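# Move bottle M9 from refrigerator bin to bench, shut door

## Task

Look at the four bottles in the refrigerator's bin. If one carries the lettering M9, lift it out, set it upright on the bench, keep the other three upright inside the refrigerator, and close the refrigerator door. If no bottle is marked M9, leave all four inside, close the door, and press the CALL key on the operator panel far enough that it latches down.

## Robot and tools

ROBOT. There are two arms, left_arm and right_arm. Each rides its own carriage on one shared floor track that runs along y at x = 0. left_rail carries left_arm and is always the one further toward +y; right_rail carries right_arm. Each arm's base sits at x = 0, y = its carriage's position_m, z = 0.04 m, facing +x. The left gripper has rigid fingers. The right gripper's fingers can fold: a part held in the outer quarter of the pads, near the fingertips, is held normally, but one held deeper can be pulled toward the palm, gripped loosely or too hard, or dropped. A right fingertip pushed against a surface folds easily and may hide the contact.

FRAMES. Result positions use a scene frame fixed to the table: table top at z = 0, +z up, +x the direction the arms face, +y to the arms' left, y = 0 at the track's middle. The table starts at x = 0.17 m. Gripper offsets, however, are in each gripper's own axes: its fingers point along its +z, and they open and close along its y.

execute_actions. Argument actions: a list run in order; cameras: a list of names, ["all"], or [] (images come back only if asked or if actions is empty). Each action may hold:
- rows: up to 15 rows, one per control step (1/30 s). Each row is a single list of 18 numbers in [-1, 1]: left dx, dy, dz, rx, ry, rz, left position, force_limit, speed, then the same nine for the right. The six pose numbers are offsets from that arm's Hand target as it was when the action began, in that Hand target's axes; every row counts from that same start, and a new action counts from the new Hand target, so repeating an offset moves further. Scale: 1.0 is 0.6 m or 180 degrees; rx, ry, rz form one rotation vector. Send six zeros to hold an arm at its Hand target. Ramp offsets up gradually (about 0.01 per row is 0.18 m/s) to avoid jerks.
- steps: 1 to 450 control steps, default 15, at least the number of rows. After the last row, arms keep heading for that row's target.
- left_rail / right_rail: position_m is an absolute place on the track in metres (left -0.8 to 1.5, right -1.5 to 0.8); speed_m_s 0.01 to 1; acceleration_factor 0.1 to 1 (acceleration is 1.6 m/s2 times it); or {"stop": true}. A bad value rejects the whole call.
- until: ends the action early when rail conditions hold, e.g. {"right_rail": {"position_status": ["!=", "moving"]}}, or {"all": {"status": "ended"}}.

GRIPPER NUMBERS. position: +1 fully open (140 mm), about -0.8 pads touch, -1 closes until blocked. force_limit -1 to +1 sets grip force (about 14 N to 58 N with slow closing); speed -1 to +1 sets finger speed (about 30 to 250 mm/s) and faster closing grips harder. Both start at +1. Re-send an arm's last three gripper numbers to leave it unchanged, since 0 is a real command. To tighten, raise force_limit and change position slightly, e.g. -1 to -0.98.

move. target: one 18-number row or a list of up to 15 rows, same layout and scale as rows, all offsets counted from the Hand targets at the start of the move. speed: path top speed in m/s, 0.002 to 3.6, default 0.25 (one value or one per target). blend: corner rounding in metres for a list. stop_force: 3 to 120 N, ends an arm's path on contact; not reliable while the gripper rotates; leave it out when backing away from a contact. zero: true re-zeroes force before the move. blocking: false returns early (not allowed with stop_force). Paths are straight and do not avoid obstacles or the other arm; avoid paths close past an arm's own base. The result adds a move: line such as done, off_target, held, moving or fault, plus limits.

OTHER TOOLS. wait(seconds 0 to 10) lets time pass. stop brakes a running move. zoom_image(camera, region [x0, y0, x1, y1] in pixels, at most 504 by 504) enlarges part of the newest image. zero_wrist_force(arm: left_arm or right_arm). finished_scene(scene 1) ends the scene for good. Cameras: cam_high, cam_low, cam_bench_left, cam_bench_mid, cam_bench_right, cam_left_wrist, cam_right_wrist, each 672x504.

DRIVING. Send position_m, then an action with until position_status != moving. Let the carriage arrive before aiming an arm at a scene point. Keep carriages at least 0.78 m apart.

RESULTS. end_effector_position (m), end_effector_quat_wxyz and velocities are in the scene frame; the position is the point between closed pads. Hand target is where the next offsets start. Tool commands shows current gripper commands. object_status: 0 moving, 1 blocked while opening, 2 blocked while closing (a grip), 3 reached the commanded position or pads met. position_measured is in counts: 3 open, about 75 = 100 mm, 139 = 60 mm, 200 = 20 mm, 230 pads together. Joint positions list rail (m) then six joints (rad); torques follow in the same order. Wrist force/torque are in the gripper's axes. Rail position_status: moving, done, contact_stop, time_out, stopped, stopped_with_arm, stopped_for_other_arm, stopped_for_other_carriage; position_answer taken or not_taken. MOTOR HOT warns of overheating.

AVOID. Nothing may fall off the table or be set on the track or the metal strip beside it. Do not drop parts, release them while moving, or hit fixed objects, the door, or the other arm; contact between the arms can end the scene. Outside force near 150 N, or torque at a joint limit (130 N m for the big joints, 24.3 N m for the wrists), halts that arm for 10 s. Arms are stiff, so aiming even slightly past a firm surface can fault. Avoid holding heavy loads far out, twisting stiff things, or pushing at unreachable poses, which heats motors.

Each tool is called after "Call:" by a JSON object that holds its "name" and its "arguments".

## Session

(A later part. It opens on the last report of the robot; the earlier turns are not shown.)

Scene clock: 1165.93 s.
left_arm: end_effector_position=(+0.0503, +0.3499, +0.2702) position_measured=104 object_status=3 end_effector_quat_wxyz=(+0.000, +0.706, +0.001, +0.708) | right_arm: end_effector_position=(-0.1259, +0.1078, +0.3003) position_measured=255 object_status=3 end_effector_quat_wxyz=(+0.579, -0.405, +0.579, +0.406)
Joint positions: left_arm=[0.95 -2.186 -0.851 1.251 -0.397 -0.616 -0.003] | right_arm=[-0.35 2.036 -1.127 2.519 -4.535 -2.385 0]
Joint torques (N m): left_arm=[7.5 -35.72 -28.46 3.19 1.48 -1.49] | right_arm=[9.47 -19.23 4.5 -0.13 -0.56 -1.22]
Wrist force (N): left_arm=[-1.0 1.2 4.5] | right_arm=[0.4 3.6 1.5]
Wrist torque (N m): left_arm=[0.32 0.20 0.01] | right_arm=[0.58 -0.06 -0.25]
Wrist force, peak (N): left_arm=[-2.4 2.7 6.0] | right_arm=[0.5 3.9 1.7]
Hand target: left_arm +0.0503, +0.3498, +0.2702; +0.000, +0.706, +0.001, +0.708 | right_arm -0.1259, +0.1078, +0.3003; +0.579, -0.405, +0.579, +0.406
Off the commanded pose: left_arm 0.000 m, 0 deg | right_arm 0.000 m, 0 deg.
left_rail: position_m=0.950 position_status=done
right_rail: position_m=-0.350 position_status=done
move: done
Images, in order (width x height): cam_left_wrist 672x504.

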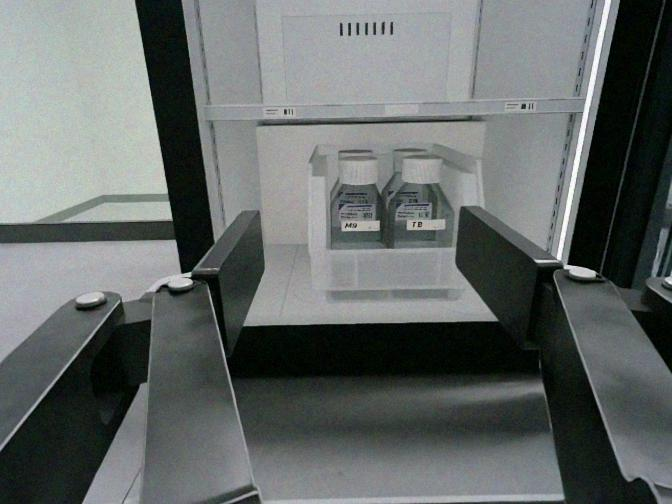

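Call:
{"name": "move", "arguments": {"target": [0,0,0.1333,0,0,0,0.2,0,0,0,0,0,0,0,0,-1,0.3,-1], "speed": 0.25, "cameras": ["cam_left_wrist"]}}

Call:
{"name": "zoom_image", "arguments": {"camera": "cam_left_wrist", "region": [260, 90, 500, 330]}}

Scene clock: 1179.93 s.
left_arm: end_effector_position=(+0.1302, +0.3500, +0.2703) position_measured=104 object_status=3 end_effector_quat_wxyz=(+0.000, +0.706, +0.001, +0.708) | right_arm: end_effector_position=(-0.1259, +0.1078, +0.3003) position_measured=255 object_status=3 end_effector_quat_wxyz=(+0.579, -0.405, +0.579, +0.406)
Joint positions: left_arm=[0.95 -2.078 -0.914 1.361 -0.443 -0.509 -0.004] | right_arm=[-0.35 2.036 -1.127 2.519 -4.535 -2.385 0]
Joint torques (N m): left_arm=[6.56 -58.03 -10.19 -0.23 1.71 1.68] | right_arm=[8.03 -20.23 4.22 0.07 0.44 -0.82]
Wrist force (N): left_arm=[-1.2 1.3 4.8] | right_arm=[0.4 3.4 1.5]
Wrist torque (N m): left_arm=[0.36 0.26 -0.09] | right_arm=[0.54 -0.07 -0.25]
Wrist force, peak (N): left_arm=[-1.5 0.9 6.3] | right_arm=[0.5 4.0 1.5]
Hand target: left_arm +0.1303, +0.3500, +0.2703; +0.000, +0.706, +0.001, +0.708 | right_arm -0.1259, +0.1078, +0.3003; +0.579, -0.405, +0.579, +0.406
Off the commanded pose: left_arm 0.000 m, 0 deg | right_arm 0.000 m, 0 deg.
left_rail: position_m=0.950 position_status=done
right_rail: position_m=-0.350 position_status=done
move: done
Images, in order (width x height): cam_left_wrist 672x504.

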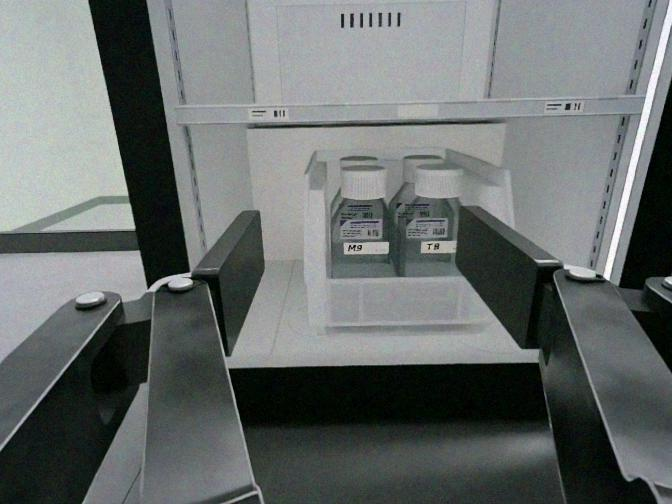

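Scaled by 2.100 from the camera's 672x504 image, which has a finer 960x720 frame.

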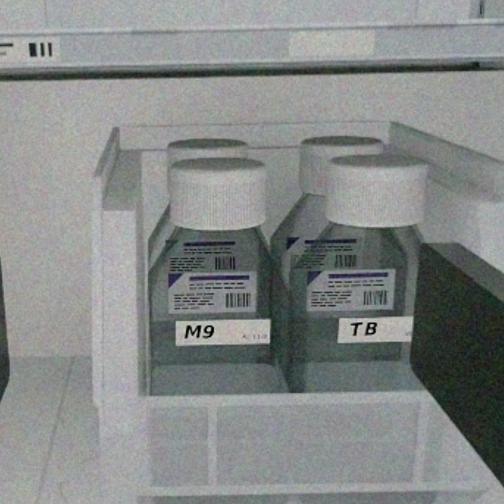

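Call:
{"name": "move", "arguments": {"target": [-0.0333,0.025,0.1833,0,0,0,0.2,0,0,0,0,0,0,0,0,-1,0.3,-1], "speed": 0.25, "cameras": ["cam_left_wrist"]}}

Call:
{"name": "zoom_image", "arguments": {"camera": "cam_left_wrist", "region": [260, 80, 470, 290]}}

Scene clock: 1406.20 s.
left_arm: end_effector_position=(+0.2402, +0.3352, +0.2506) position_measured=104 object_status=3 end_effector_quat_wxyz=(+0.000, +0.706, +0.001, +0.708) | right_arm: end_effector_position=(-0.1259, +0.1078, +0.3003) position_measured=255 object_status=3 end_effector_quat_wxyz=(+0.579, -0.405, +0.579, +0.406)
Joint positions: left_arm=[0.95 -1.902 -0.909 1.409 -0.494 -0.333 -0.006] | right_arm=[-0.35 2.036 -1.127 2.519 -4.535 -2.385 0]
Joint torques (N m): left_arm=[7.67 -33.84 -26.82 -0.26 1.56 1.61] | right_arm=[6.12 -20.23 4.33 0.07 1.94 -0.15]
Wrist force (N): left_arm=[-1.0 1.4 4.8] | right_arm=[0.8 3.4 1.4]
Wrist torque (N m): left_arm=[0.37 0.20 -0.01] | right_arm=[0.53 -0.13 -0.25]
Wrist force, peak (N): left_arm=[-1.2 1.5 6.7] | right_arm=[0.6 3.9 1.9]
Hand target: left_arm +0.2403, +0.3352, +0.2506; +0.000, +0.706, +0.001, +0.708 | right_arm -0.1259, +0.1078, +0.3003; +0.579, -0.405, +0.579, +0.406
Off the commanded pose: left_arm 0.000 m, 0 deg | right_arm 0.000 m, 0 deg.
left_rail: position_m=0.950 position_status=done
right_rail: position_m=-0.350 position_status=done
move: done
Images, in order (width x height): cam_left_wrist 672x504.

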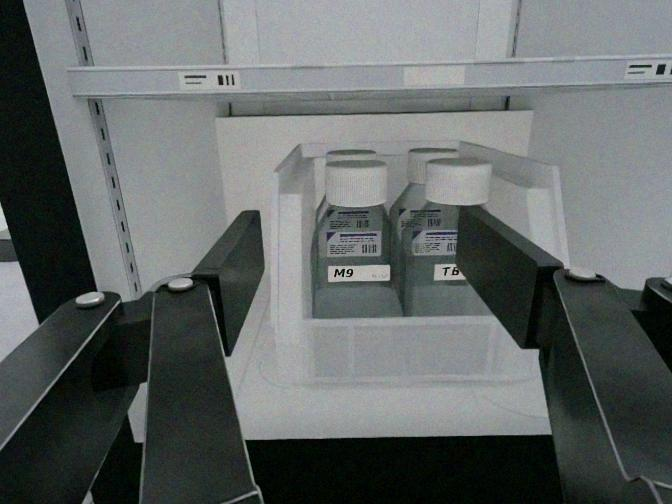

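Scaled by 2.400 from the camera's 672x504 image, which has a finer 960x720 frame.

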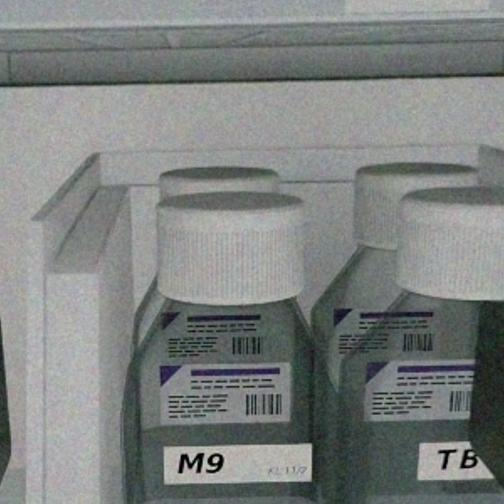

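Call:
{"name": "move", "arguments": {"target": [0.0333,0.071,0.1335,0.0996,-0.0772,-0.0123,-0.1,0,0,0,0,0,0,0,0,-1,0.3,-1], "speed": 0.15, "cameras": ["cam_left_wrist"]}}

Call:
{"name": "zoom_image", "arguments": {"camera": "cam_left_wrist", "region": [210, 60, 520, 340]}}

Scene clock: 1603.37 s.
left_arm: end_effector_position=(+0.3204, +0.2928, +0.2707) position_measured=141 object_status=3 end_effector_quat_wxyz=(-0.097, +0.778, +0.124, +0.609) | right_arm: end_effector_position=(-0.1259, +0.1078, +0.3003) position_measured=255 object_status=3 end_effector_quat_wxyz=(+0.579, -0.405, +0.579, +0.406)
Joint positions: left_arm=[0.95 -1.705 -0.773 0.946 -0.69 -0.507 0.461] | right_arm=[-0.35 2.036 -1.127 2.519 -4.535 -2.385 0]
Joint torques (N m): left_arm=[7.24 -40.54 -30.57 1.05 -0.5 1.71] | right_arm=[4.54 -20.37 3.64 -0.05 1.63 0.29]
Wrist force (N): left_arm=[-0.7 0.7 3.8] | right_arm=[0.8 3.5 1.6]
Wrist torque (N m): left_arm=[0.20 0.20 -0.13] | right_arm=[0.55 -0.16 -0.25]
Wrist force, peak (N): left_arm=[-1.1 1.4 5.0] | right_arm=[0.7 3.9 1.7]
Hand target: left_arm +0.3204, +0.2927, +0.2707; -0.097, +0.778, +0.124, +0.609 | right_arm -0.1259, +0.1078, +0.3003; +0.579, -0.405, +0.579, +0.406
Off the commanded pose: left_arm 0.000 m, 0 deg | right_arm 0.000 m, 0 deg.
left_rail: position_m=0.950 position_status=done
right_rail: position_m=-0.350 position_status=done
move: done
Images, in order (width x height): cam_left_wrist 672x504.

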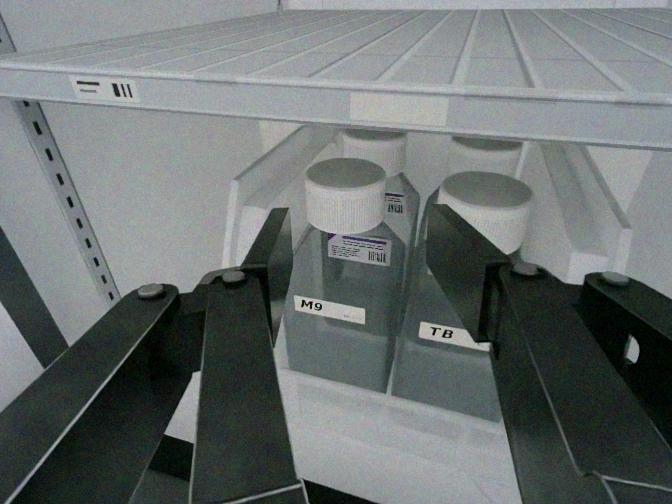

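Scaled by 1.626 from the camera's 672x504 image, which has a finer 960x720 frame.

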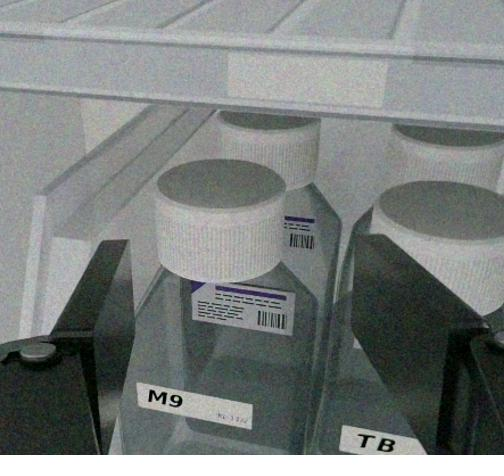

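Call:
{"name": "move", "arguments": {"target": [0,-0.0033,0.1417,0,0,0,-0.1,0,0,0,0,0,0,0,0,-1,0.3,-1], "speed": 0.06, "stop_force": 10, "cameras": ["cam_left_wrist"]}}

Call:
{"name": "zoom_image", "arguments": {"camera": "cam_left_wrist", "region": [150, 60, 560, 380]}}

Scene clock: 1644.20 s.
left_arm: end_effector_position=(+0.3983, +0.3202, +0.2503) position_measured=141 object_status=3 end_effector_quat_wxyz=(-0.097, +0.778, +0.124, +0.609) | right_arm: end_effector_position=(-0.1259, +0.1078, +0.3003) position_measured=255 object_status=3 end_effector_quat_wxyz=(+0.579, -0.405, +0.579, +0.406)
Joint positions: left_arm=[0.95 -1.601 -0.835 1.125 -0.92 -0.42 0.586] | right_arm=[-0.35 2.036 -1.127 2.519 -4.535 -2.385 0]
Joint torques (N m): left_arm=[7.05 -64.16 -13.15 -2.43 2.99 1.71] | right_arm=[2.02 -20.2 2.83 -0.12 1.73 0.97]
Wrist force (N): left_arm=[-0.7 1.1 4.0] | right_arm=[0.3 3.5 1.5]
Wrist torque (N m): left_arm=[0.29 0.19 -0.17] | right_arm=[0.55 -0.03 -0.24]
Wrist force, peak (N): left_arm=[-0.4 0.8 4.8] | right_arm=[0.9 3.8 1.7]
Hand target: left_arm +0.3983, +0.3202, +0.2503; -0.097, +0.778, +0.124, +0.609 | right_arm -0.1259, +0.1078, +0.3003; +0.579, -0.405, +0.579, +0.406
Off the commanded pose: left_arm 0.000 m, 0 deg | right_arm 0.000 m, 0 deg.
left_rail: position_m=0.950 position_status=done
right_rail: position_m=-0.350 position_status=done
move: done
Images, in order (width x height): cam_left_wrist 672x504.

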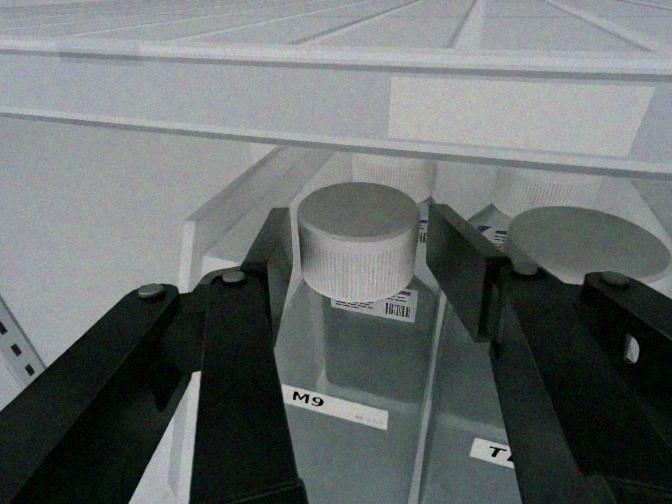

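Scaled by 1.229 from the camera's 672x504 image, which has a finer 960x720 frame.

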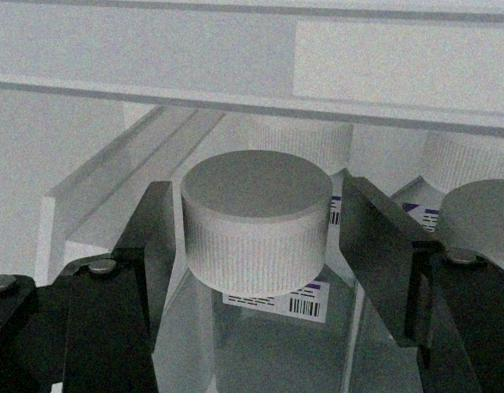

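Call:
{"name": "move", "arguments": {"target": [0,0,0.0142,0,0,0,-0.1,0,0,0,0,0,0,0,0,-1,0.3,-1], "speed": 0.04, "stop_force": 8}}

Call:
{"name": "execute_actions", "arguments": {"actions": [{"rows": [[0,0,0,0,0,0,-1,0.2,-1,0,0,0,0,0,0,-1,0.3,-1]], "steps": 60}], "cameras": ["cam_left_wrist"]}}

Call:
{"name": "zoom_image", "arguments": {"camera": "cam_left_wrist", "region": [150, 60, 560, 380]}}

Scene clock: 1657.47 s.
left_arm: end_effector_position=(+0.4061, +0.3228, +0.2482) position_measured=141 object_status=3 end_effector_quat_wxyz=(-0.097, +0.778, +0.124, +0.609) | right_arm: end_effector_position=(-0.1259, +0.1078, +0.3003) position_measured=255 object_status=3 end_effector_quat_wxyz=(+0.579, -0.405, +0.579, +0.406)
Joint positions: left_arm=[0.95 -1.591 -0.839 1.14 -0.945 -0.412 0.602] | right_arm=[-0.35 2.036 -1.127 2.519 -4.535 -2.385 0]
Joint torques (N m): left_arm=[7.39 -63.72 -12.55 -2.44 3.01 1.68] | right_arm=[0.3 -20.61 2.24 0.13 1.85 1.44]
Wrist force (N): left_arm=[-0.7 0.9 3.8] | right_arm=[0.5 3.9 1.6]
Wrist torque (N m): left_arm=[0.25 0.19 -0.16] | right_arm=[0.63 -0.08 -0.25]
Wrist force, peak (N): left_arm=[-0.6 0.8 4.3] | right_arm=[0.4 4.0 1.6]
Hand target: left_arm +0.4061, +0.3228, +0.2482; -0.097, +0.778, +0.124, +0.609 | right_arm -0.1259, +0.1078, +0.3003; +0.579, -0.405, +0.579, +0.406
Off the commanded pose: left_arm 0.000 m, 0 deg | right_arm 0.000 m, 0 deg.
left_rail: position_m=0.950 position_status=done
right_rail: position_m=-0.350 position_status=done
move: done

Scene clock: 1659.67 s.
left_arm: end_effector_position=(+0.4061, +0.3228, +0.2482) position_measured=161 object_status=2 end_effector_quat_wxyz=(-0.097, +0.778, +0.124, +0.609) | right_arm: end_effector_position=(-0.1259, +0.1078, +0.3003) position_measured=255 object_status=3 end_effector_quat_wxyz=(+0.579, -0.405, +0.579, +0.406)
Joint positions: left_arm=[0.95 -1.591 -0.839 1.14 -0.945 -0.412 0.602] | right_arm=[-0.35 2.036 -1.127 2.519 -4.535 -2.385 0]
Joint torques (N m): left_arm=[4.67 -62.3 -18.89 -0.59 2.8 1.12] | right_arm=[-0.2 -21.14 3.04 -0.09 1.74 1.83]
Wrist force (N): left_arm=[-2.0 0.4 3.7] | right_arm=[0.6 3.6 1.3]
Wrist torque (N m): left_arm=[0.21 0.13 -0.19] | right_arm=[0.57 -0.12 -0.25]
Wrist force, peak (N): left_arm=[-3.3 0.8 4.3] | right_arm=[0.5 3.9 1.5]
Hand target: left_arm +0.4061, +0.3228, +0.2482; -0.097, +0.778, +0.124, +0.609 | right_arm -0.1259, +0.1078, +0.3003; +0.579, -0.405, +0.579, +0.406
Off the commanded pose: left_arm 0.000 m, 0 deg | right_arm 0.000 m, 0 deg.
left_rail: position_m=0.950 position_status=done
right_rail: position_m=-0.350 position_status=done
Images, in order (width x height): cam_left_wrist 672x504.

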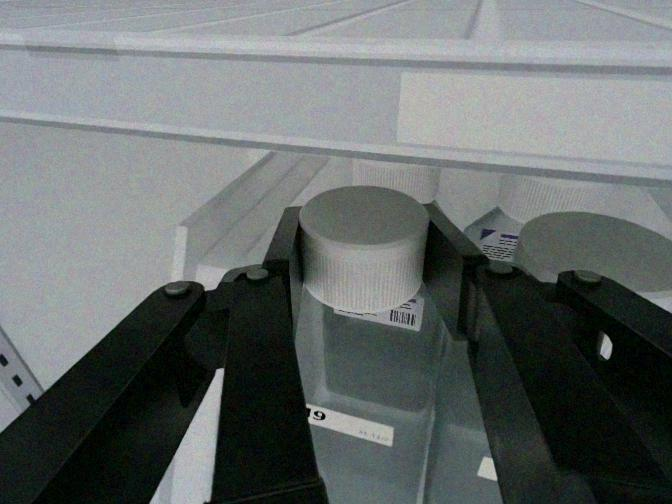

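Scaled by 1.229 from the camera's 672x504 image, which has a finer 960x720 frame.

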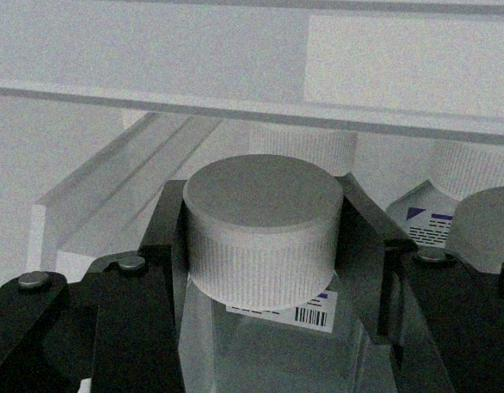

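Call:
{"name": "move", "arguments": {"target": [0.0194,0,-0.0048,0,0,0,-1,0.2,-1,0,0,0,0,0,0,-1,0.3,-1], "speed": 0.04, "stop_force": 18, "cameras": ["cam_left_wrist"]}}

Scene clock: 1674.27 s.
left_arm: end_effector_position=(+0.4061, +0.3228, +0.2602) position_measured=161 object_status=2 end_effector_quat_wxyz=(-0.097, +0.778, +0.124, +0.609) | right_arm: end_effector_position=(-0.1259, +0.1078, +0.3003) position_measured=255 object_status=3 end_effector_quat_wxyz=(+0.579, -0.405, +0.579, +0.406)
Joint positions: left_arm=[0.95 -1.591 -0.848 1.123 -0.92 -0.412 0.602] | right_arm=[-0.35 2.036 -1.127 2.519 -4.535 -2.385 0]
Joint torques (N m): left_arm=[-5.69 -65.43 -30.98 0.84 2.19 -1.25] | right_arm=[-2.44 -20.53 1.48 -0.29 1.73 1.88]
Wrist force (N): left_arm=[-4.4 1.0 4.6] | right_arm=[0.2 3.6 1.6]
Wrist torque (N m): left_arm=[0.26 0.18 -0.17] | right_arm=[0.58 -0.06 -0.25]
Wrist force, peak (N): left_arm=[-4.6 0.8 5.1] | right_arm=[0.9 3.8 1.7]
Hand target: left_arm +0.4061, +0.3228, +0.2602; -0.097, +0.778, +0.124, +0.609 | right_arm -0.1259, +0.1078, +0.3003; +0.579, -0.405, +0.579, +0.406
Off the commanded pose: left_arm 0.000 m, 0 deg | right_arm 0.000 m, 0 deg.
left_rail: position_m=0.950 position_status=done
right_rail: position_m=-0.350 position_status=done
move: done
Images, in order (width x height): cam_left_wrist 672x504.

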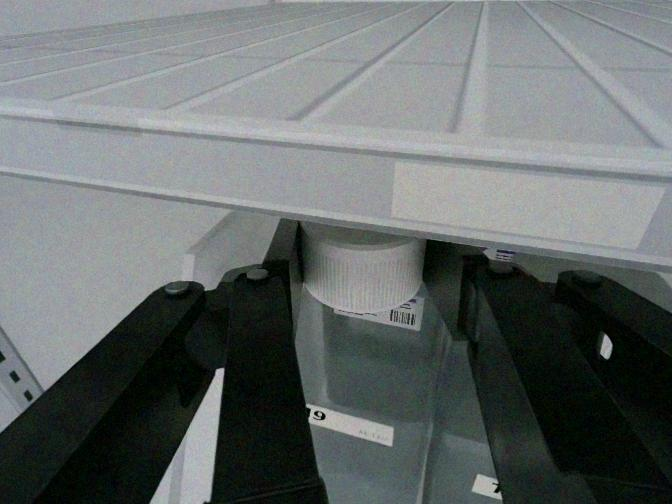

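Call:
{"name": "move", "arguments": {"target": [-0.0134,-0.018,-0.0538,0,0,0,-1,0.2,-1,0,0,0,0,0,0,-1,0.3,-1], "speed": 0.05, "stop_force": 8, "cameras": ["cam_left_wrist"]}}

Scene clock: 1684.07 s.
left_arm: end_effector_position=(+0.3711, +0.3228, +0.2602) position_measured=161 object_status=2 end_effector_quat_wxyz=(-0.097, +0.778, +0.124, +0.609) | right_arm: end_effector_position=(-0.1259, +0.1078, +0.3003) position_measured=255 object_status=3 end_effector_quat_wxyz=(+0.579, -0.405, +0.579, +0.406)
Joint positions: left_arm=[0.95 -1.639 -0.85 1.118 -0.851 -0.452 0.535] | right_arm=[-0.35 2.036 -1.127 2.519 -4.535 -2.385 0]
Joint torques (N m): left_arm=[-8.49 -37.11 -28.41 1.71 -1.32 -0.67] | right_arm=[-3.31 -20.96 1.9 -0.14 1.4 2.06]
Wrist force (N): left_arm=[0.7 4.1 5.0] | right_arm=[0.7 4.0 1.8]
Wrist torque (N m): left_arm=[0.07 0.28 -0.59] | right_arm=[0.59 -0.12 -0.25]
Wrist force, peak (N): left_arm=[-4.3 1.1 5.9] | right_arm=[0.7 4.0 1.8]
Hand target: left_arm +0.3711, +0.3228, +0.2602; -0.097, +0.778, +0.124, +0.609 | right_arm -0.1259, +0.1078, +0.3003; +0.579, -0.405, +0.579, +0.406
Off the commanded pose: left_arm 0.000 m, 0 deg | right_arm 0.000 m, 0 deg.
left_rail: position_m=0.950 position_status=done
right_rail: position_m=-0.350 position_status=done
move: done
Images, in order (width x height): cam_left_wrist 672x504.

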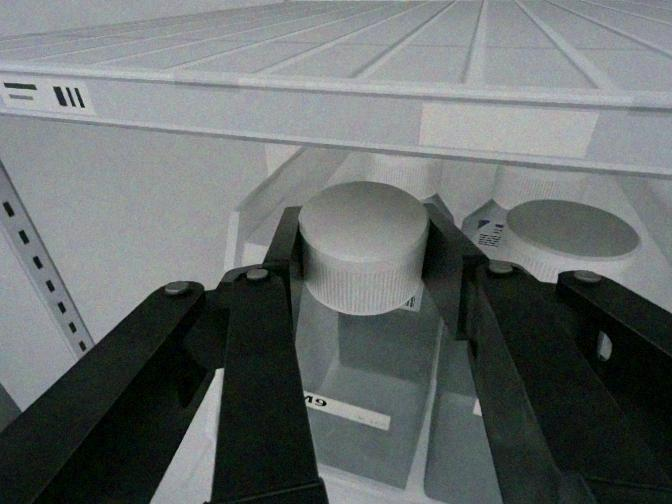

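Call:
{"name": "move", "arguments": {"target": [-0.0009,0.0111,-0.0035,0,0,0,-1,0.2,-1,0,0,0,0,0,0,-1,0.3,-1], "speed": 0.04}}

Scene clock: 1707.57 s.
left_arm: end_effector_position=(+0.3712, +0.3158, +0.2601) position_measured=161 object_status=2 end_effector_quat_wxyz=(-0.097, +0.778, +0.124, +0.609) | right_arm: end_effector_position=(-0.1259, +0.1078, +0.3003) position_measured=255 object_status=3 end_effector_quat_wxyz=(+0.579, -0.405, +0.579, +0.406)
Joint positions: left_arm=[0.95 -1.639 -0.832 1.087 -0.839 -0.451 0.536] | right_arm=[-0.35 2.036 -1.127 2.519 -4.535 -2.385 0]
Joint torques (N m): left_arm=[6.77 -41.4 -29.42 0.8 3.49 -0.33] | right_arm=[-5.6 -21.09 1.07 -0.2 1.64 1.97]
Wrist force (N): left_arm=[-3.0 -0.2 5.7] | right_arm=[0.6 3.5 1.6]
Wrist torque (N m): left_arm=[0.29 0.29 -0.09] | right_arm=[0.56 -0.13 -0.25]
Wrist force, peak (N): left_arm=[0.6 4.7 5.2] | right_arm=[0.6 4.2 1.8]
Hand target: left_arm +0.3712, +0.3158, +0.2601; -0.097, +0.778, +0.124, +0.609 | right_arm -0.1259, +0.1078, +0.3003; +0.579, -0.405, +0.579, +0.406
Off the commanded pose: left_arm 0.000 m, 0 deg | right_arm 0.000 m, 0 deg.
left_rail: position_m=0.950 position_status=done
right_rail: position_m=-0.350 position_status=done
move: done

Call:
{"name": "move", "arguments": {"target": [0.0327,-0.0048,-0.0066,0,0,0,-1,0.2,-1,0,0,0,0,0,0,-1,0.3,-1], "speed": 0.04, "stop_force": 7, "cameras": ["cam_left_wrist"]}}

Scene clock: 1717.07 s.
left_arm: end_effector_position=(+0.3711, +0.3188, +0.2801) position_measured=161 object_status=2 end_effector_quat_wxyz=(-0.097, +0.778, +0.124, +0.609) | right_arm: end_effector_position=(-0.1259, +0.1078, +0.3003) position_measured=255 object_status=3 end_effector_quat_wxyz=(+0.579, -0.405, +0.579, +0.406)
Joint positions: left_arm=[0.95 -1.639 -0.853 1.07 -0.801 -0.451 0.536] | right_arm=[-0.35 2.036 -1.127 2.519 -4.535 -2.385 0]
Joint torques (N m): left_arm=[-7.31 -65.66 -31.25 1.16 0.23 -1.24] | right_arm=[-6.42 -21.13 1.31 -0.13 1.44 1.97]
Wrist force (N): left_arm=[-4.6 0.8 5.0] | right_arm=[0.4 3.5 1.8]
Wrist torque (N m): left_arm=[0.22 0.15 -0.07] | right_arm=[0.55 -0.11 -0.25]
Wrist force, peak (N): left_arm=[-4.7 0.7 5.9] | right_arm=[0.7 4.0 1.8]
Hand target: left_arm +0.3711, +0.3188, +0.2801; -0.097, +0.778, +0.124, +0.609 | right_arm -0.1259, +0.1078, +0.3003; +0.579, -0.405, +0.579, +0.406
Off the commanded pose: left_arm 0.000 m, 0 deg | right_arm 0.000 m, 0 deg.
left_rail: position_m=0.950 position_status=done
right_rail: position_m=-0.350 position_status=done
move: done
Images, in order (width x height): cam_left_wrist 672x504.

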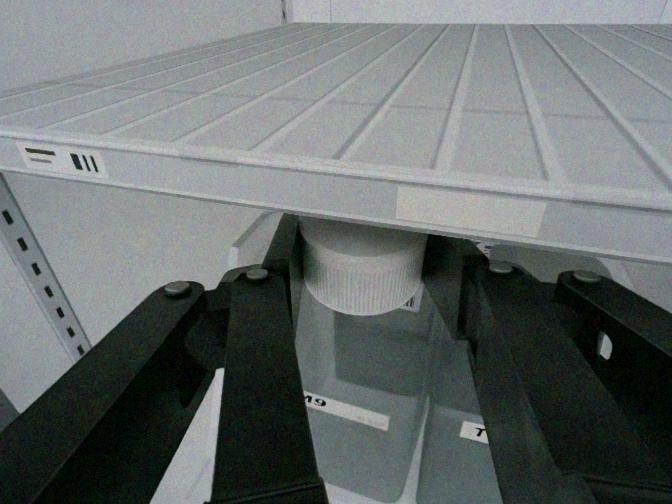

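Call:
{"name": "move", "arguments": {"target": [[-0.0108,-0.0068,-0.0192,0,0,0,-1,0.2,-1,0,0,0,0,0,0,-1,0.3,-1],[-0.0212,-0.0157,-0.0445,-0.0042,0.0528,-0.0167,-1,0.2,-1,0,0,0,0,0,0,-1,0.3,-1],[-0.034,-0.024,-0.0678,-0.0083,0.1057,-0.0333,-1,0.2,-1,0,0,0,0,0,0,-1,0.3,-1]], "speed": 0.05, "blend": 0.005, "stop_force": 12, "cameras": ["cam_left_wrist"]}}

Scene clock: 1800.57 s.
left_arm: end_effector_position=(+0.3244, +0.3187, +0.2701) position_measured=161 object_status=2 end_effector_quat_wxyz=(-0.074, +0.660, +0.139, +0.734) | right_arm: end_effector_position=(-0.1259, +0.1078, +0.3003) position_measured=255 object_status=3 end_effector_quat_wxyz=(+0.579, -0.405, +0.579, +0.406)
Joint positions: left_arm=[0.95 -1.715 -0.587 0.84 -0.049 -0.461 -0.29] | right_arm=[-0.35 2.036 -1.127 2.519 -4.535 -2.385 0]
Joint torques (N m): left_arm=[-7.99 -45 -28.54 3.99 -2.31 -1.32] | right_arm=[-9.03 -21.36 0.83 -0.18 1.34 1.6]
Wrist force (N): left_arm=[-4.8 1.0 4.9] | right_arm=[0.7 3.8 1.7]
Wrist torque (N m): left_arm=[0.36 0.03 0.07] | right_arm=[0.58 -0.13 -0.24]
Wrist force, peak (N): left_arm=[-5.1 1.1 5.4] | right_arm=[0.5 4.1 1.6]
Hand target: left_arm +0.3244, +0.3187, +0.2701; -0.074, +0.660, +0.139, +0.734 | right_arm -0.1259, +0.1078, +0.3003; +0.579, -0.405, +0.579, +0.406
Off the commanded pose: left_arm 0.000 m, 0 deg | right_arm 0.000 m, 0 deg.
left_rail: position_m=0.950 position_status=done
right_rail: position_m=-0.350 position_status=done
move: done
Images, in order (width x height): cam_left_wrist 672x504.

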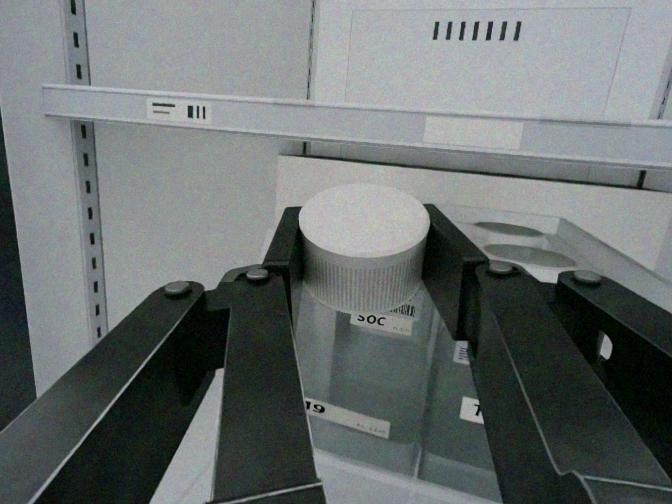

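Call:
{"name": "execute_actions", "arguments": {"actions": [{"right_rail": {"position_m": -0.38, "speed_m_s": 0.06, "acceleration_factor": 0.2}, "steps": 60, "until": {"right_rail": {"position_status": ["!=", "moving"]}}}], "cameras": ["cam_right_wrist"]}}

Scene clock: 1851.77 s.
left_arm: end_effector_position=(+0.3244, +0.3187, +0.2701) position_measured=161 object_status=2 end_effector_quat_wxyz=(-0.074, +0.660, +0.139, +0.734) | right_arm: end_effector_position=(-0.1259, +0.0778, +0.3003) position_measured=255 object_status=3 end_effector_quat_wxyz=(+0.579, -0.405, +0.579, +0.406)
Joint positions: left_arm=[0.95 -1.715 -0.587 0.84 -0.049 -0.461 -0.29] | right_arm=[-0.38 2.036 -1.127 2.519 -4.535 -2.385 0]
Joint torques (N m): left_arm=[-8.14 -45.72 -28.69 3.99 -2.16 -1.15] | right_arm=[-4.25 -20.98 -0.2 -0.33 1.34 1.59]
Wrist force (N): left_arm=[-5.0 0.8 5.0] | right_arm=[0.5 3.2 1.0]
Wrist torque (N m): left_arm=[0.32 0.08 0.07] | right_arm=[0.52 -0.09 -0.25]
Wrist force, peak (N): left_arm=[-5.4 1.0 5.2] | right_arm=[0.3 5.4 2.5]
Hand target: left_arm +0.3244, +0.3187, +0.2701; -0.074, +0.660, +0.139, +0.734 | right_arm -0.1259, +0.0778, +0.3003; +0.579, -0.405, +0.579, +0.406
Tool commands: left_gripper/position=-1.0 left_gripper/force_limit=+0.2 left_gripper/speed=-1.0 right_gripper/position=-1.0 right_gripper/force_limit=+0.3 right_gripper/speed=-1.0
Off the commanded pose: left_arm 0.000 m, 0 deg | right_arm 0.000 m, 0 deg.
left_rail: position_m=0.950 position_status=done
right_rail: position_m=-0.380 speed_m_s=0.06 position_status=done
Images, in order (width x height): cam_right_wrist 672x504.

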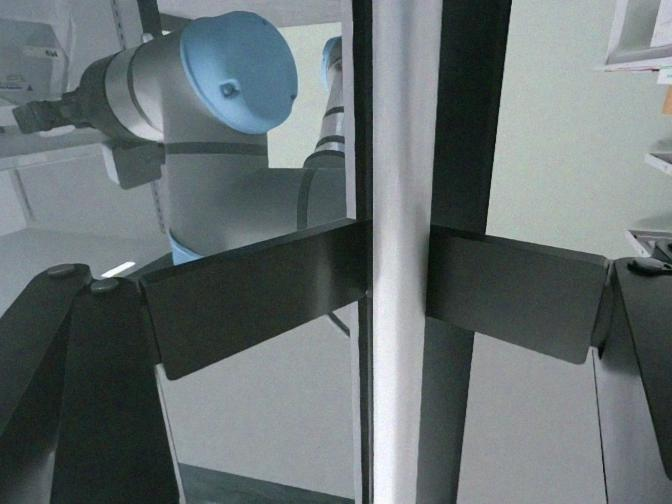

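Call:
{"name": "execute_actions", "arguments": {"actions": [{"right_rail": {"position_m": -0.42}, "steps": 70, "until": {"right_rail": {"position_status": ["!=", "moving"]}}}], "cameras": ["cam_right_wrist"]}}

Scene clock: 1857.40 s.
left_arm: end_effector_position=(+0.3244, +0.3187, +0.2701) position_measured=161 object_status=2 end_effector_quat_wxyz=(-0.074, +0.660, +0.139, +0.734) | right_arm: end_effector_position=(-0.1259, +0.0378, +0.3003) position_measured=255 object_status=3 end_effector_quat_wxyz=(+0.579, -0.405, +0.579, +0.406)
Joint positions: left_arm=[0.95 -1.715 -0.587 0.84 -0.049 -0.461 -0.29] | right_arm=[-0.42 2.036 -1.127 2.519 -4.535 -2.385 0]
Joint torques (N m): left_arm=[-8.04 -45.03 -28.42 3.83 -2.3 -1.17] | right_arm=[10.02 -21.35 -1.34 -0.75 1.6 1.64]
Wrist force (N): left_arm=[-4.9 0.8 4.9] | right_arm=[0.5 3.1 0.9]
Wrist torque (N m): left_arm=[0.33 0.06 0.06] | right_arm=[0.49 -0.08 -0.24]
Wrist force, peak (N): left_arm=[-5.1 1.1 5.3] | right_arm=[0.6 4.1 2.6]
Hand target: left_arm +0.3244, +0.3187, +0.2701; -0.074, +0.660, +0.139, +0.734 | right_arm -0.1259, +0.0378, +0.3003; +0.579, -0.405, +0.579, +0.406
Tool commands: left_gripper/position=-1.0 left_gripper/force_limit=+0.2 left_gripper/speed=-1.0 right_gripper/position=-1.0 right_gripper/force_limit=+0.3 right_gripper/speed=-1.0
Off the commanded pose: left_arm 0.000 m, 0 deg | right_arm 0.000 m, 0 deg.
left_rail: position_m=0.950 position_status=done
right_rail: position_m=-0.420 speed_m_s=0.06 position_status=done
Images, in order (width x height): cam_right_wrist 672x504.

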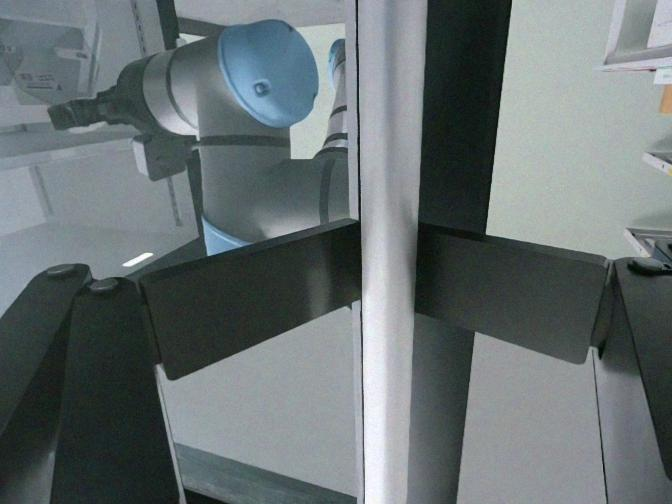

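Call:
{"name": "move", "arguments": {"target": [[-0.0055,-0.0087,-0.0263,-0.0042,0.0528,-0.0167,-1,0.2,-1,0,0,0,0,0,0,-1,0.3,-1],[-0.0133,-0.0157,-0.0462,-0.0075,0.0951,-0.03,-1,0.2,-1,0,0,0,0,0,0,-1,0.3,-1]], "speed": 0.06, "blend": 0.005, "stop_force": 12, "cameras": ["cam_left_wrist"]}}

Scene clock: 1867.47 s.
left_arm: end_effector_position=(+0.2963, +0.3186, +0.2587) position_measured=161 object_status=2 end_effector_quat_wxyz=(-0.051, +0.537, +0.149, +0.829) | right_arm: end_effector_position=(-0.1259, +0.0378, +0.3003) position_measured=255 object_status=3 end_effector_quat_wxyz=(+0.579, -0.405, +0.579, +0.406)
Joint positions: left_arm=[0.95 -1.722 -0.31 0.612 0.42 -0.611 -0.833] | right_arm=[-0.42 2.036 -1.127 2.519 -4.535 -2.385 0]
Joint torques (N m): left_arm=[6.48 -48.21 -26.3 5.26 -3.6 -1.26] | right_arm=[-8.63 -21.34 -0.11 -2.06 -2.07 1.69]
Wrist force (N): left_arm=[-4.9 1.5 5.6] | right_arm=[0.7 3.5 1.2]
Wrist torque (N m): left_arm=[0.53 0.08 0.10] | right_arm=[0.57 -0.12 -0.24]
Wrist force, peak (N): left_arm=[-5.0 1.9 5.8] | right_arm=[0.5 4.0 3.1]
Hand target: left_arm +0.2963, +0.3186, +0.2587; -0.051, +0.537, +0.149, +0.829 | right_arm -0.1259, +0.0378, +0.3003; +0.579, -0.405, +0.579, +0.406
Off the commanded pose: left_arm 0.000 m, 0 deg | right_arm 0.000 m, 0 deg.
left_rail: position_m=0.950 position_status=done
right_rail: position_m=-0.420 speed_m_s=0.06 position_status=done
move: done
Images, in order (width x height): cam_left_wrist 672x504.

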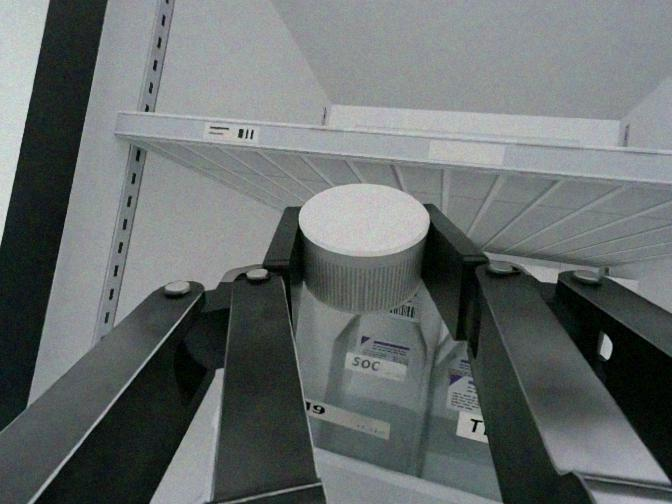

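Call:
{"name": "move", "arguments": {"target": [[0.1617,0,-0.0403,0,0,0,-1,0.2,-1,0,0,0,0,0,0,-1,0.3,-1],[0.2063,-0.0262,-0.1343,0,0,0,-1,0.2,-1,0,0,0,0,0,0,-1,0.3,-1]], "speed": 0.08, "blend": 0.01, "stop_force": 12, "cameras": ["cam_left_wrist", "cam_right_wrist"]}}

Scene clock: 1884.93 s.
left_arm: end_effector_position=(+0.1702, +0.3185, +0.3372) position_measured=161 object_status=2 end_effector_quat_wxyz=(-0.051, +0.537, +0.149, +0.829) | right_arm: end_effector_position=(-0.1259, +0.0378, +0.3003) position_measured=255 object_status=3 end_effector_quat_wxyz=(+0.579, -0.405, +0.579, +0.406)
Joint positions: left_arm=[0.95 -1.893 -0.409 0.587 0.414 -0.747 -0.667] | right_arm=[-0.42 2.036 -1.127 2.519 -4.535 -2.385 0]
Joint torques (N m): left_arm=[-7.87 -47.42 -27.08 2.52 -3.26 1.56] | right_arm=[-8.42 -21.67 -0.68 -3.15 -2.34 1.74]
Wrist force (N): left_arm=[-5.4 1.3 4.3] | right_arm=[0.5 3.6 1.4]
Wrist torque (N m): left_arm=[0.48 0.20 -0.02] | right_arm=[0.59 -0.08 -0.25]
Wrist force, peak (N): left_arm=[-7.6 1.6 6.2] | right_arm=[0.6 3.8 1.5]
Hand target: left_arm +0.1702, +0.3185, +0.3372; -0.051, +0.537, +0.149, +0.829 | right_arm -0.1259, +0.0378, +0.3003; +0.579, -0.405, +0.579, +0.406
Off the commanded pose: left_arm 0.000 m, 0 deg | right_arm 0.000 m, 0 deg.
left_rail: position_m=0.950 position_status=done
right_rail: position_m=-0.420 speed_m_s=0.06 position_status=done
move: done
Images, in order (width x height): cam_left_wrist 672x504, cam_right_wrist 672x504.

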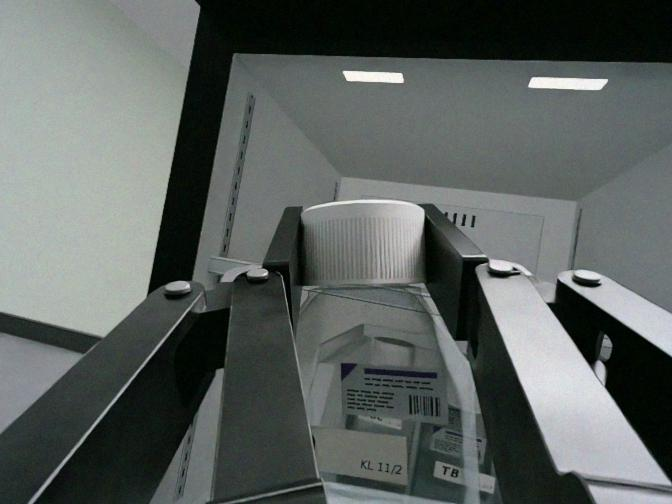

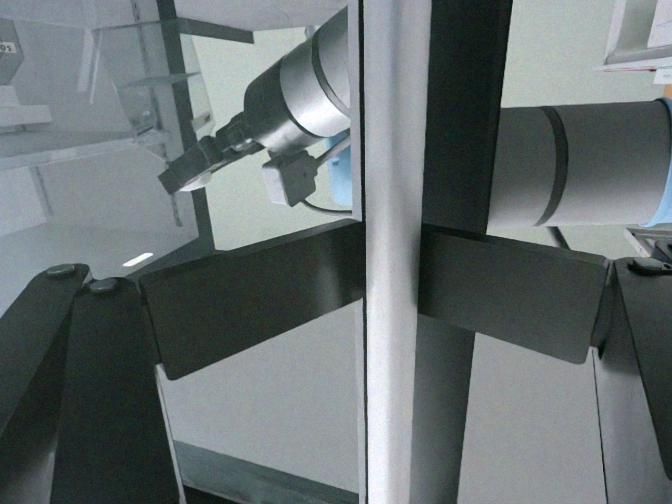

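Call:
{"name": "move", "arguments": {"target": [0.0552,-0.159,-0.1035,0.0158,-0.2008,0.0633,-1,0.2,-1,0,0,0,0,0,0,-1,0.3,-1], "speed": 0.18, "cameras": ["cam_left_wrist"]}}

Call:
{"name": "execute_actions", "arguments": {"actions": [{"left_rail": {"position_m": 1.35, "acceleration_factor": 0.25, "speed_m_s": 0.4}, "steps": 150, "until": {"left_rail": {"position_status": ["!=", "moving"]}}}], "cameras": ["cam_left_wrist", "cam_bench_left"]}}

Scene clock: 1906.53 s.
left_arm: end_effector_position=(+0.0787, +0.3929, +0.3255) position_measured=161 object_status=2 end_effector_quat_wxyz=(-0.097, +0.778, +0.124, +0.609) | right_arm: end_effector_position=(-0.1259, +0.0378, +0.3003) position_measured=255 object_status=3 end_effector_quat_wxyz=(+0.579, -0.405, +0.579, +0.406)
Joint positions: left_arm=[0.95 -2.077 -0.943 1.075 -0.458 -0.849 0.219] | right_arm=[-0.42 2.036 -1.127 2.519 -4.535 -2.385 0]
Joint torques (N m): left_arm=[-7.61 -61.48 -11.23 -0.19 -0.83 1.29] | right_arm=[-7.61 -22.07 -0.52 -3.32 -1.98 1.41]
Wrist force (N): left_arm=[-4.5 1.1 4.8] | right_arm=[0.6 3.2 1.4]
Wrist torque (N m): left_arm=[0.29 0.36 -0.15] | right_arm=[0.50 -0.11 -0.25]
Wrist force, peak (N): left_arm=[-6.8 1.7 4.8] | right_arm=[0.7 3.8 1.3]
Hand target: left_arm +0.0787, +0.3929, +0.3255; -0.097, +0.778, +0.124, +0.609 | right_arm -0.1259, +0.0378, +0.3003; +0.579, -0.405, +0.579, +0.406
Off the commanded pose: left_arm 0.000 m, 0 deg | right_arm 0.000 m, 0 deg.
left_rail: position_m=0.950 position_status=done
right_rail: position_m=-0.420 speed_m_s=0.06 position_status=done
move: done
Images, in order (width x height): cam_left_wrist 672x504.

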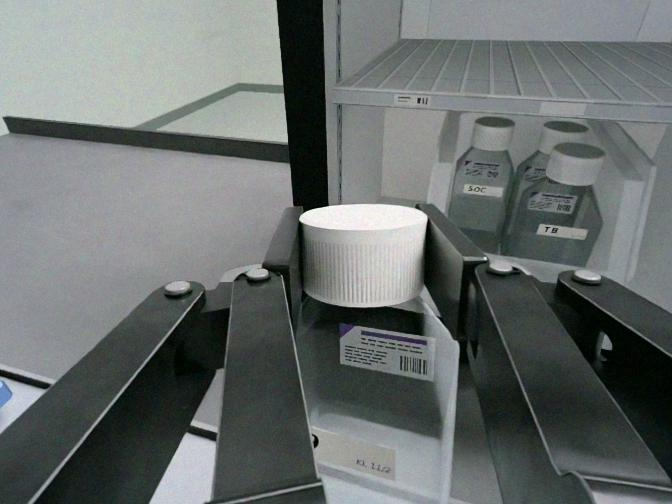

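Scene clock: 1908.80 s.
left_arm: end_effector_position=(+0.0787, +0.7929, +0.3255) position_measured=161 object_status=2 end_effector_quat_wxyz=(-0.097, +0.778, +0.124, +0.609) | right_arm: end_effector_position=(-0.1259, +0.0378, +0.3003) position_measured=255 object_status=3 end_effector_quat_wxyz=(+0.579, -0.405, +0.579, +0.406)
Joint positions: left_arm=[1.35 -2.077 -0.943 1.075 -0.458 -0.849 0.219] | right_arm=[-0.42 2.036 -1.127 2.519 -4.535 -2.385 0]
Joint torques (N m): left_arm=[-3.54 -50.78 -18.31 2.83 0.83 1.45] | right_arm=[-8.37 -23.11 -1.11 -3.01 -1.92 1.49]
Wrist force (N): left_arm=[-4.5 1.0 4.9] | right_arm=[0.8 3.5 1.3]
Wrist torque (N m): left_arm=[0.26 0.36 -0.15] | right_arm=[0.56 -0.15 -0.24]
Wrist force, peak (N): left_arm=[-4.6 1.9 4.8] | right_arm=[0.6 3.7 1.3]
Hand target: left_arm +0.0787, +0.7929, +0.3255; -0.097, +0.778, +0.124, +0.609 | right_arm -0.1259, +0.0378, +0.3003; +0.579, -0.405, +0.579, +0.406
Tool commands: left_gripper/position=-1.0 left_gripper/force_limit=+0.2 left_gripper/speed=-1.0 right_gripper/position=-1.0 right_gripper/force_limit=+0.3 right_gripper/speed=-1.0
Off the commanded pose: left_arm 0.000 m, 0 deg | right_arm 0.000 m, 0 deg.
left_rail: position_m=1.350 speed_m_s=0.40 position_status=done
right_rail: position_m=-0.420 speed_m_s=0.06 position_status=done
Images, in order (width x height): cam_bench_left 672x504, cam_left_wrist 672x504.

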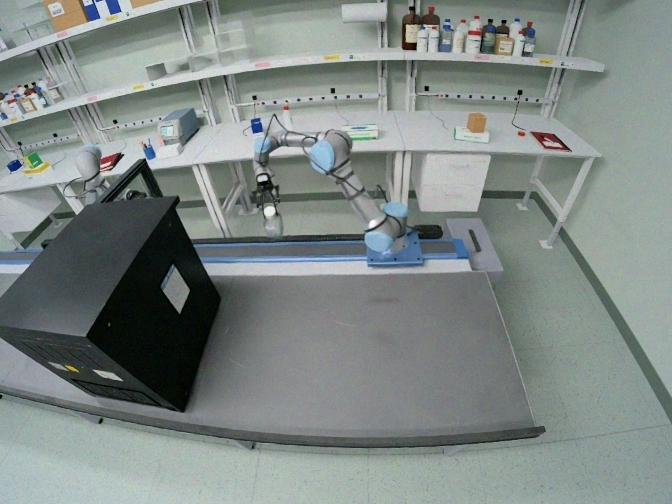

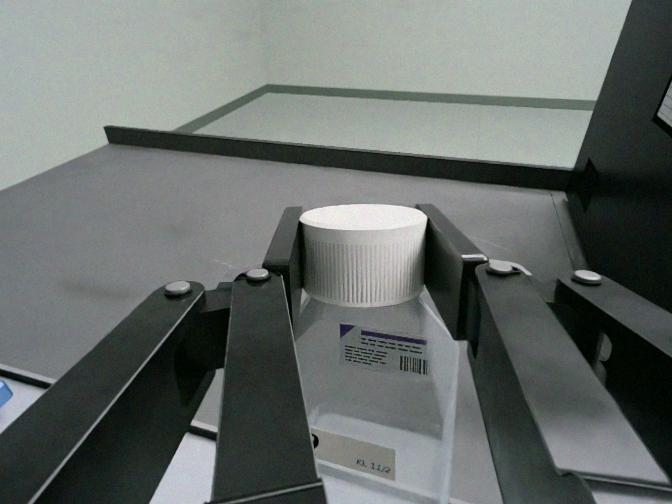

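Call:
{"name": "move", "arguments": {"target": [-0.0325,0.0853,0.5578,0,0,0,-1,0.2,-1,0,0,0,0,0,0,-1,0.3,-1], "speed": 0.25}}

Call:
{"name": "move", "arguments": {"target": [-0.1294,0,0.0323,0,0,0,-1,0.2,-1,0,0,0,0,0,0,-1,0.3,-1], "speed": 0.03, "stop_force": 5, "cameras": ["cam_left_wrist", "cam_bench_left"]}}

Scene clock: 1929.40 s.
left_arm: end_effector_position=(+0.3989, +0.8437, +0.2260) position_measured=161 object_status=2 end_effector_quat_wxyz=(-0.097, +0.778, +0.124, +0.609) | right_arm: end_effector_position=(-0.1259, +0.0378, +0.3003) position_measured=255 object_status=3 end_effector_quat_wxyz=(+0.579, -0.405, +0.579, +0.406)
Joint positions: left_arm=[1.35 -1.607 -1.086 1.611 -1.148 -0.425 0.579] | right_arm=[-0.42 2.036 -1.127 2.519 -4.535 -2.385 0]
Joint torques (N m): left_arm=[6.99 -55.5 -11.29 -2.32 3.53 1.73] | right_arm=[-8.68 -21.82 -2.5 -3.37 -1.85 1.32]
Wrist force (N): left_arm=[-4.6 1.0 4.8] | right_arm=[0.4 3.4 0.9]
Wrist torque (N m): left_arm=[0.26 0.27 -0.17] | right_arm=[0.54 -0.06 -0.25]
Wrist force, peak (N): left_arm=[-4.7 0.9 6.9] | right_arm=[0.8 3.7 1.6]
Hand target: left_arm +0.3989, +0.8437, +0.2261; -0.097, +0.778, +0.124, +0.609 | right_arm -0.1259, +0.0378, +0.3003; +0.579, -0.405, +0.579, +0.406
Off the commanded pose: left_arm 0.000 m, 0 deg | right_arm 0.000 m, 0 deg.
left_rail: position_m=1.350 speed_m_s=0.40 position_status=done
right_rail: position_m=-0.420 speed_m_s=0.06 position_status=done
move: done

Scene clock: 1932.43 s.
left_arm: end_effector_position=(+0.3990, +0.8437, +0.1710) position_measured=161 object_status=2 end_effector_quat_wxyz=(-0.097, +0.778, +0.124, +0.609) | right_arm: end_effector_position=(-0.1259, +0.0378, +0.3003) position_measured=255 object_status=3 end_effector_quat_wxyz=(+0.579, -0.405, +0.579, +0.406)
Joint positions: left_arm=[1.35 -1.606 -1.014 1.661 -1.271 -0.424 0.579] | right_arm=[-0.42 2.036 -1.127 2.519 -4.535 -2.385 0]
Joint torques (N m): left_arm=[6.35 -55.62 -27.3 0.86 3.44 0.03] | right_arm=[-8.66 -23.17 -1.78 -3.44 -1.81 1.46]
Wrist force (N): left_arm=[-4.9 0.7 4.9] | right_arm=[0.5 3.4 0.9]
Wrist torque (N m): left_arm=[0.19 0.33 -0.16] | right_arm=[0.55 -0.08 -0.25]
Wrist force, peak (N): left_arm=[16.4 2.0 -4.0] | right_arm=[0.6 3.8 1.0]
Hand target: left_arm +0.3990, +0.8437, +0.1710; -0.097, +0.778, +0.124, +0.609 (not the last commanded pose) | right_arm -0.1259, +0.0378, +0.3003; +0.579, -0.405, +0.579, +0.406
Off the commanded pose: left_arm 0.025 m, 0 deg | right_arm 0.000 m, 0 deg.
left_rail: position_m=1.350 speed_m_s=0.40 position_status=done
right_rail: position_m=-0.420 speed_m_s=0.06 position_status=done
move: contact (left_arm)
Images, in order (width x height): cam_bench_left 672x504, cam_left_wrist 672x504.

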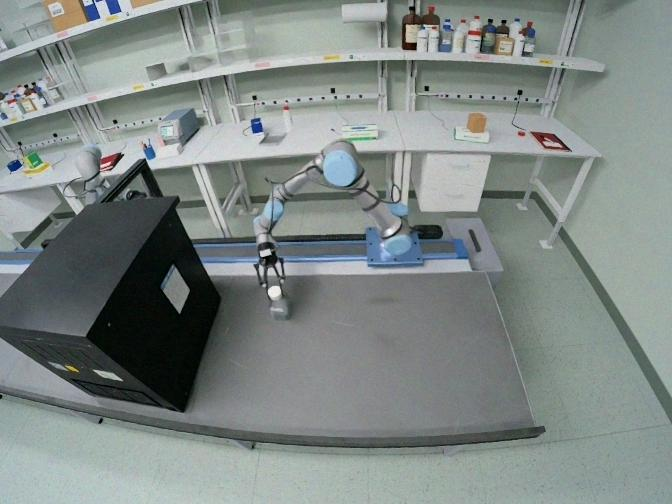

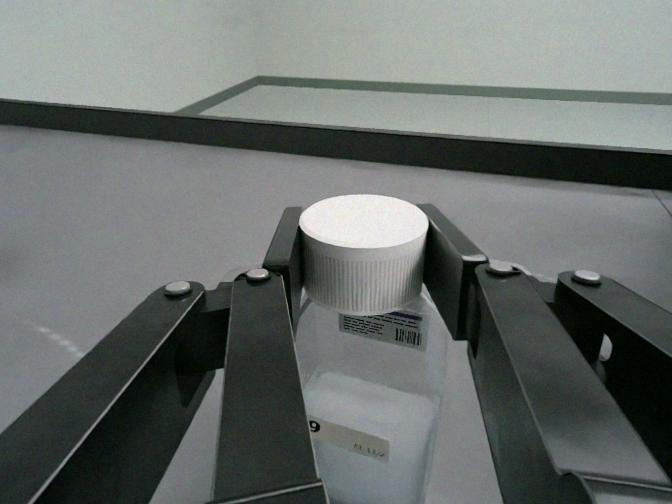

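Call:
{"name": "move", "arguments": {"target": [-0.0129,0,0.0032,0,0,0,-1,0.2,-1,0,0,0,0,0,0,-1,0.3,-1], "speed": 0.008, "stop_force": 3}}

Scene clock: 1938.90 s.
left_arm: end_effector_position=(+0.3990, +0.8436, +0.1704) position_measured=161 object_status=2 end_effector_quat_wxyz=(-0.096, +0.778, +0.124, +0.609) | right_arm: end_effector_position=(-0.1259, +0.0378, +0.3003) position_measured=255 object_status=3 end_effector_quat_wxyz=(+0.579, -0.405, +0.579, +0.406)
Joint positions: left_arm=[1.35 -1.606 -1.013 1.661 -1.272 -0.424 0.579] | right_arm=[-0.42 2.036 -1.127 2.519 -4.535 -2.385 0]
Joint torques (N m): left_arm=[2 -54.47 -26.61 0.63 0.48 -0.63] | right_arm=[-7.84 -23.31 -1.77 -3.3 -1.85 1.37]
Wrist force (N): left_arm=[-1.7 0.7 3.5] | right_arm=[0.8 3.6 1.3]
Wrist torque (N m): left_arm=[0.25 0.27 -0.11] | right_arm=[0.59 -0.14 -0.25]
Wrist force, peak (N): left_arm=[-5.3 1.0 5.0] | right_arm=[0.6 3.9 1.3]
Hand target: left_arm +0.3990, +0.8436, +0.1704; -0.096, +0.778, +0.124, +0.609 (not the last commanded pose) | right_arm -0.1259, +0.0378, +0.3003; +0.579, -0.405, +0.579, +0.406
Off the commanded pose: left_arm 0.007 m, 0 deg | right_arm 0.000 m, 0 deg.
left_rail: position_m=1.350 speed_m_s=0.40 position_status=done
right_rail: position_m=-0.420 speed_m_s=0.06 position_status=done
move: contact (left_arm)


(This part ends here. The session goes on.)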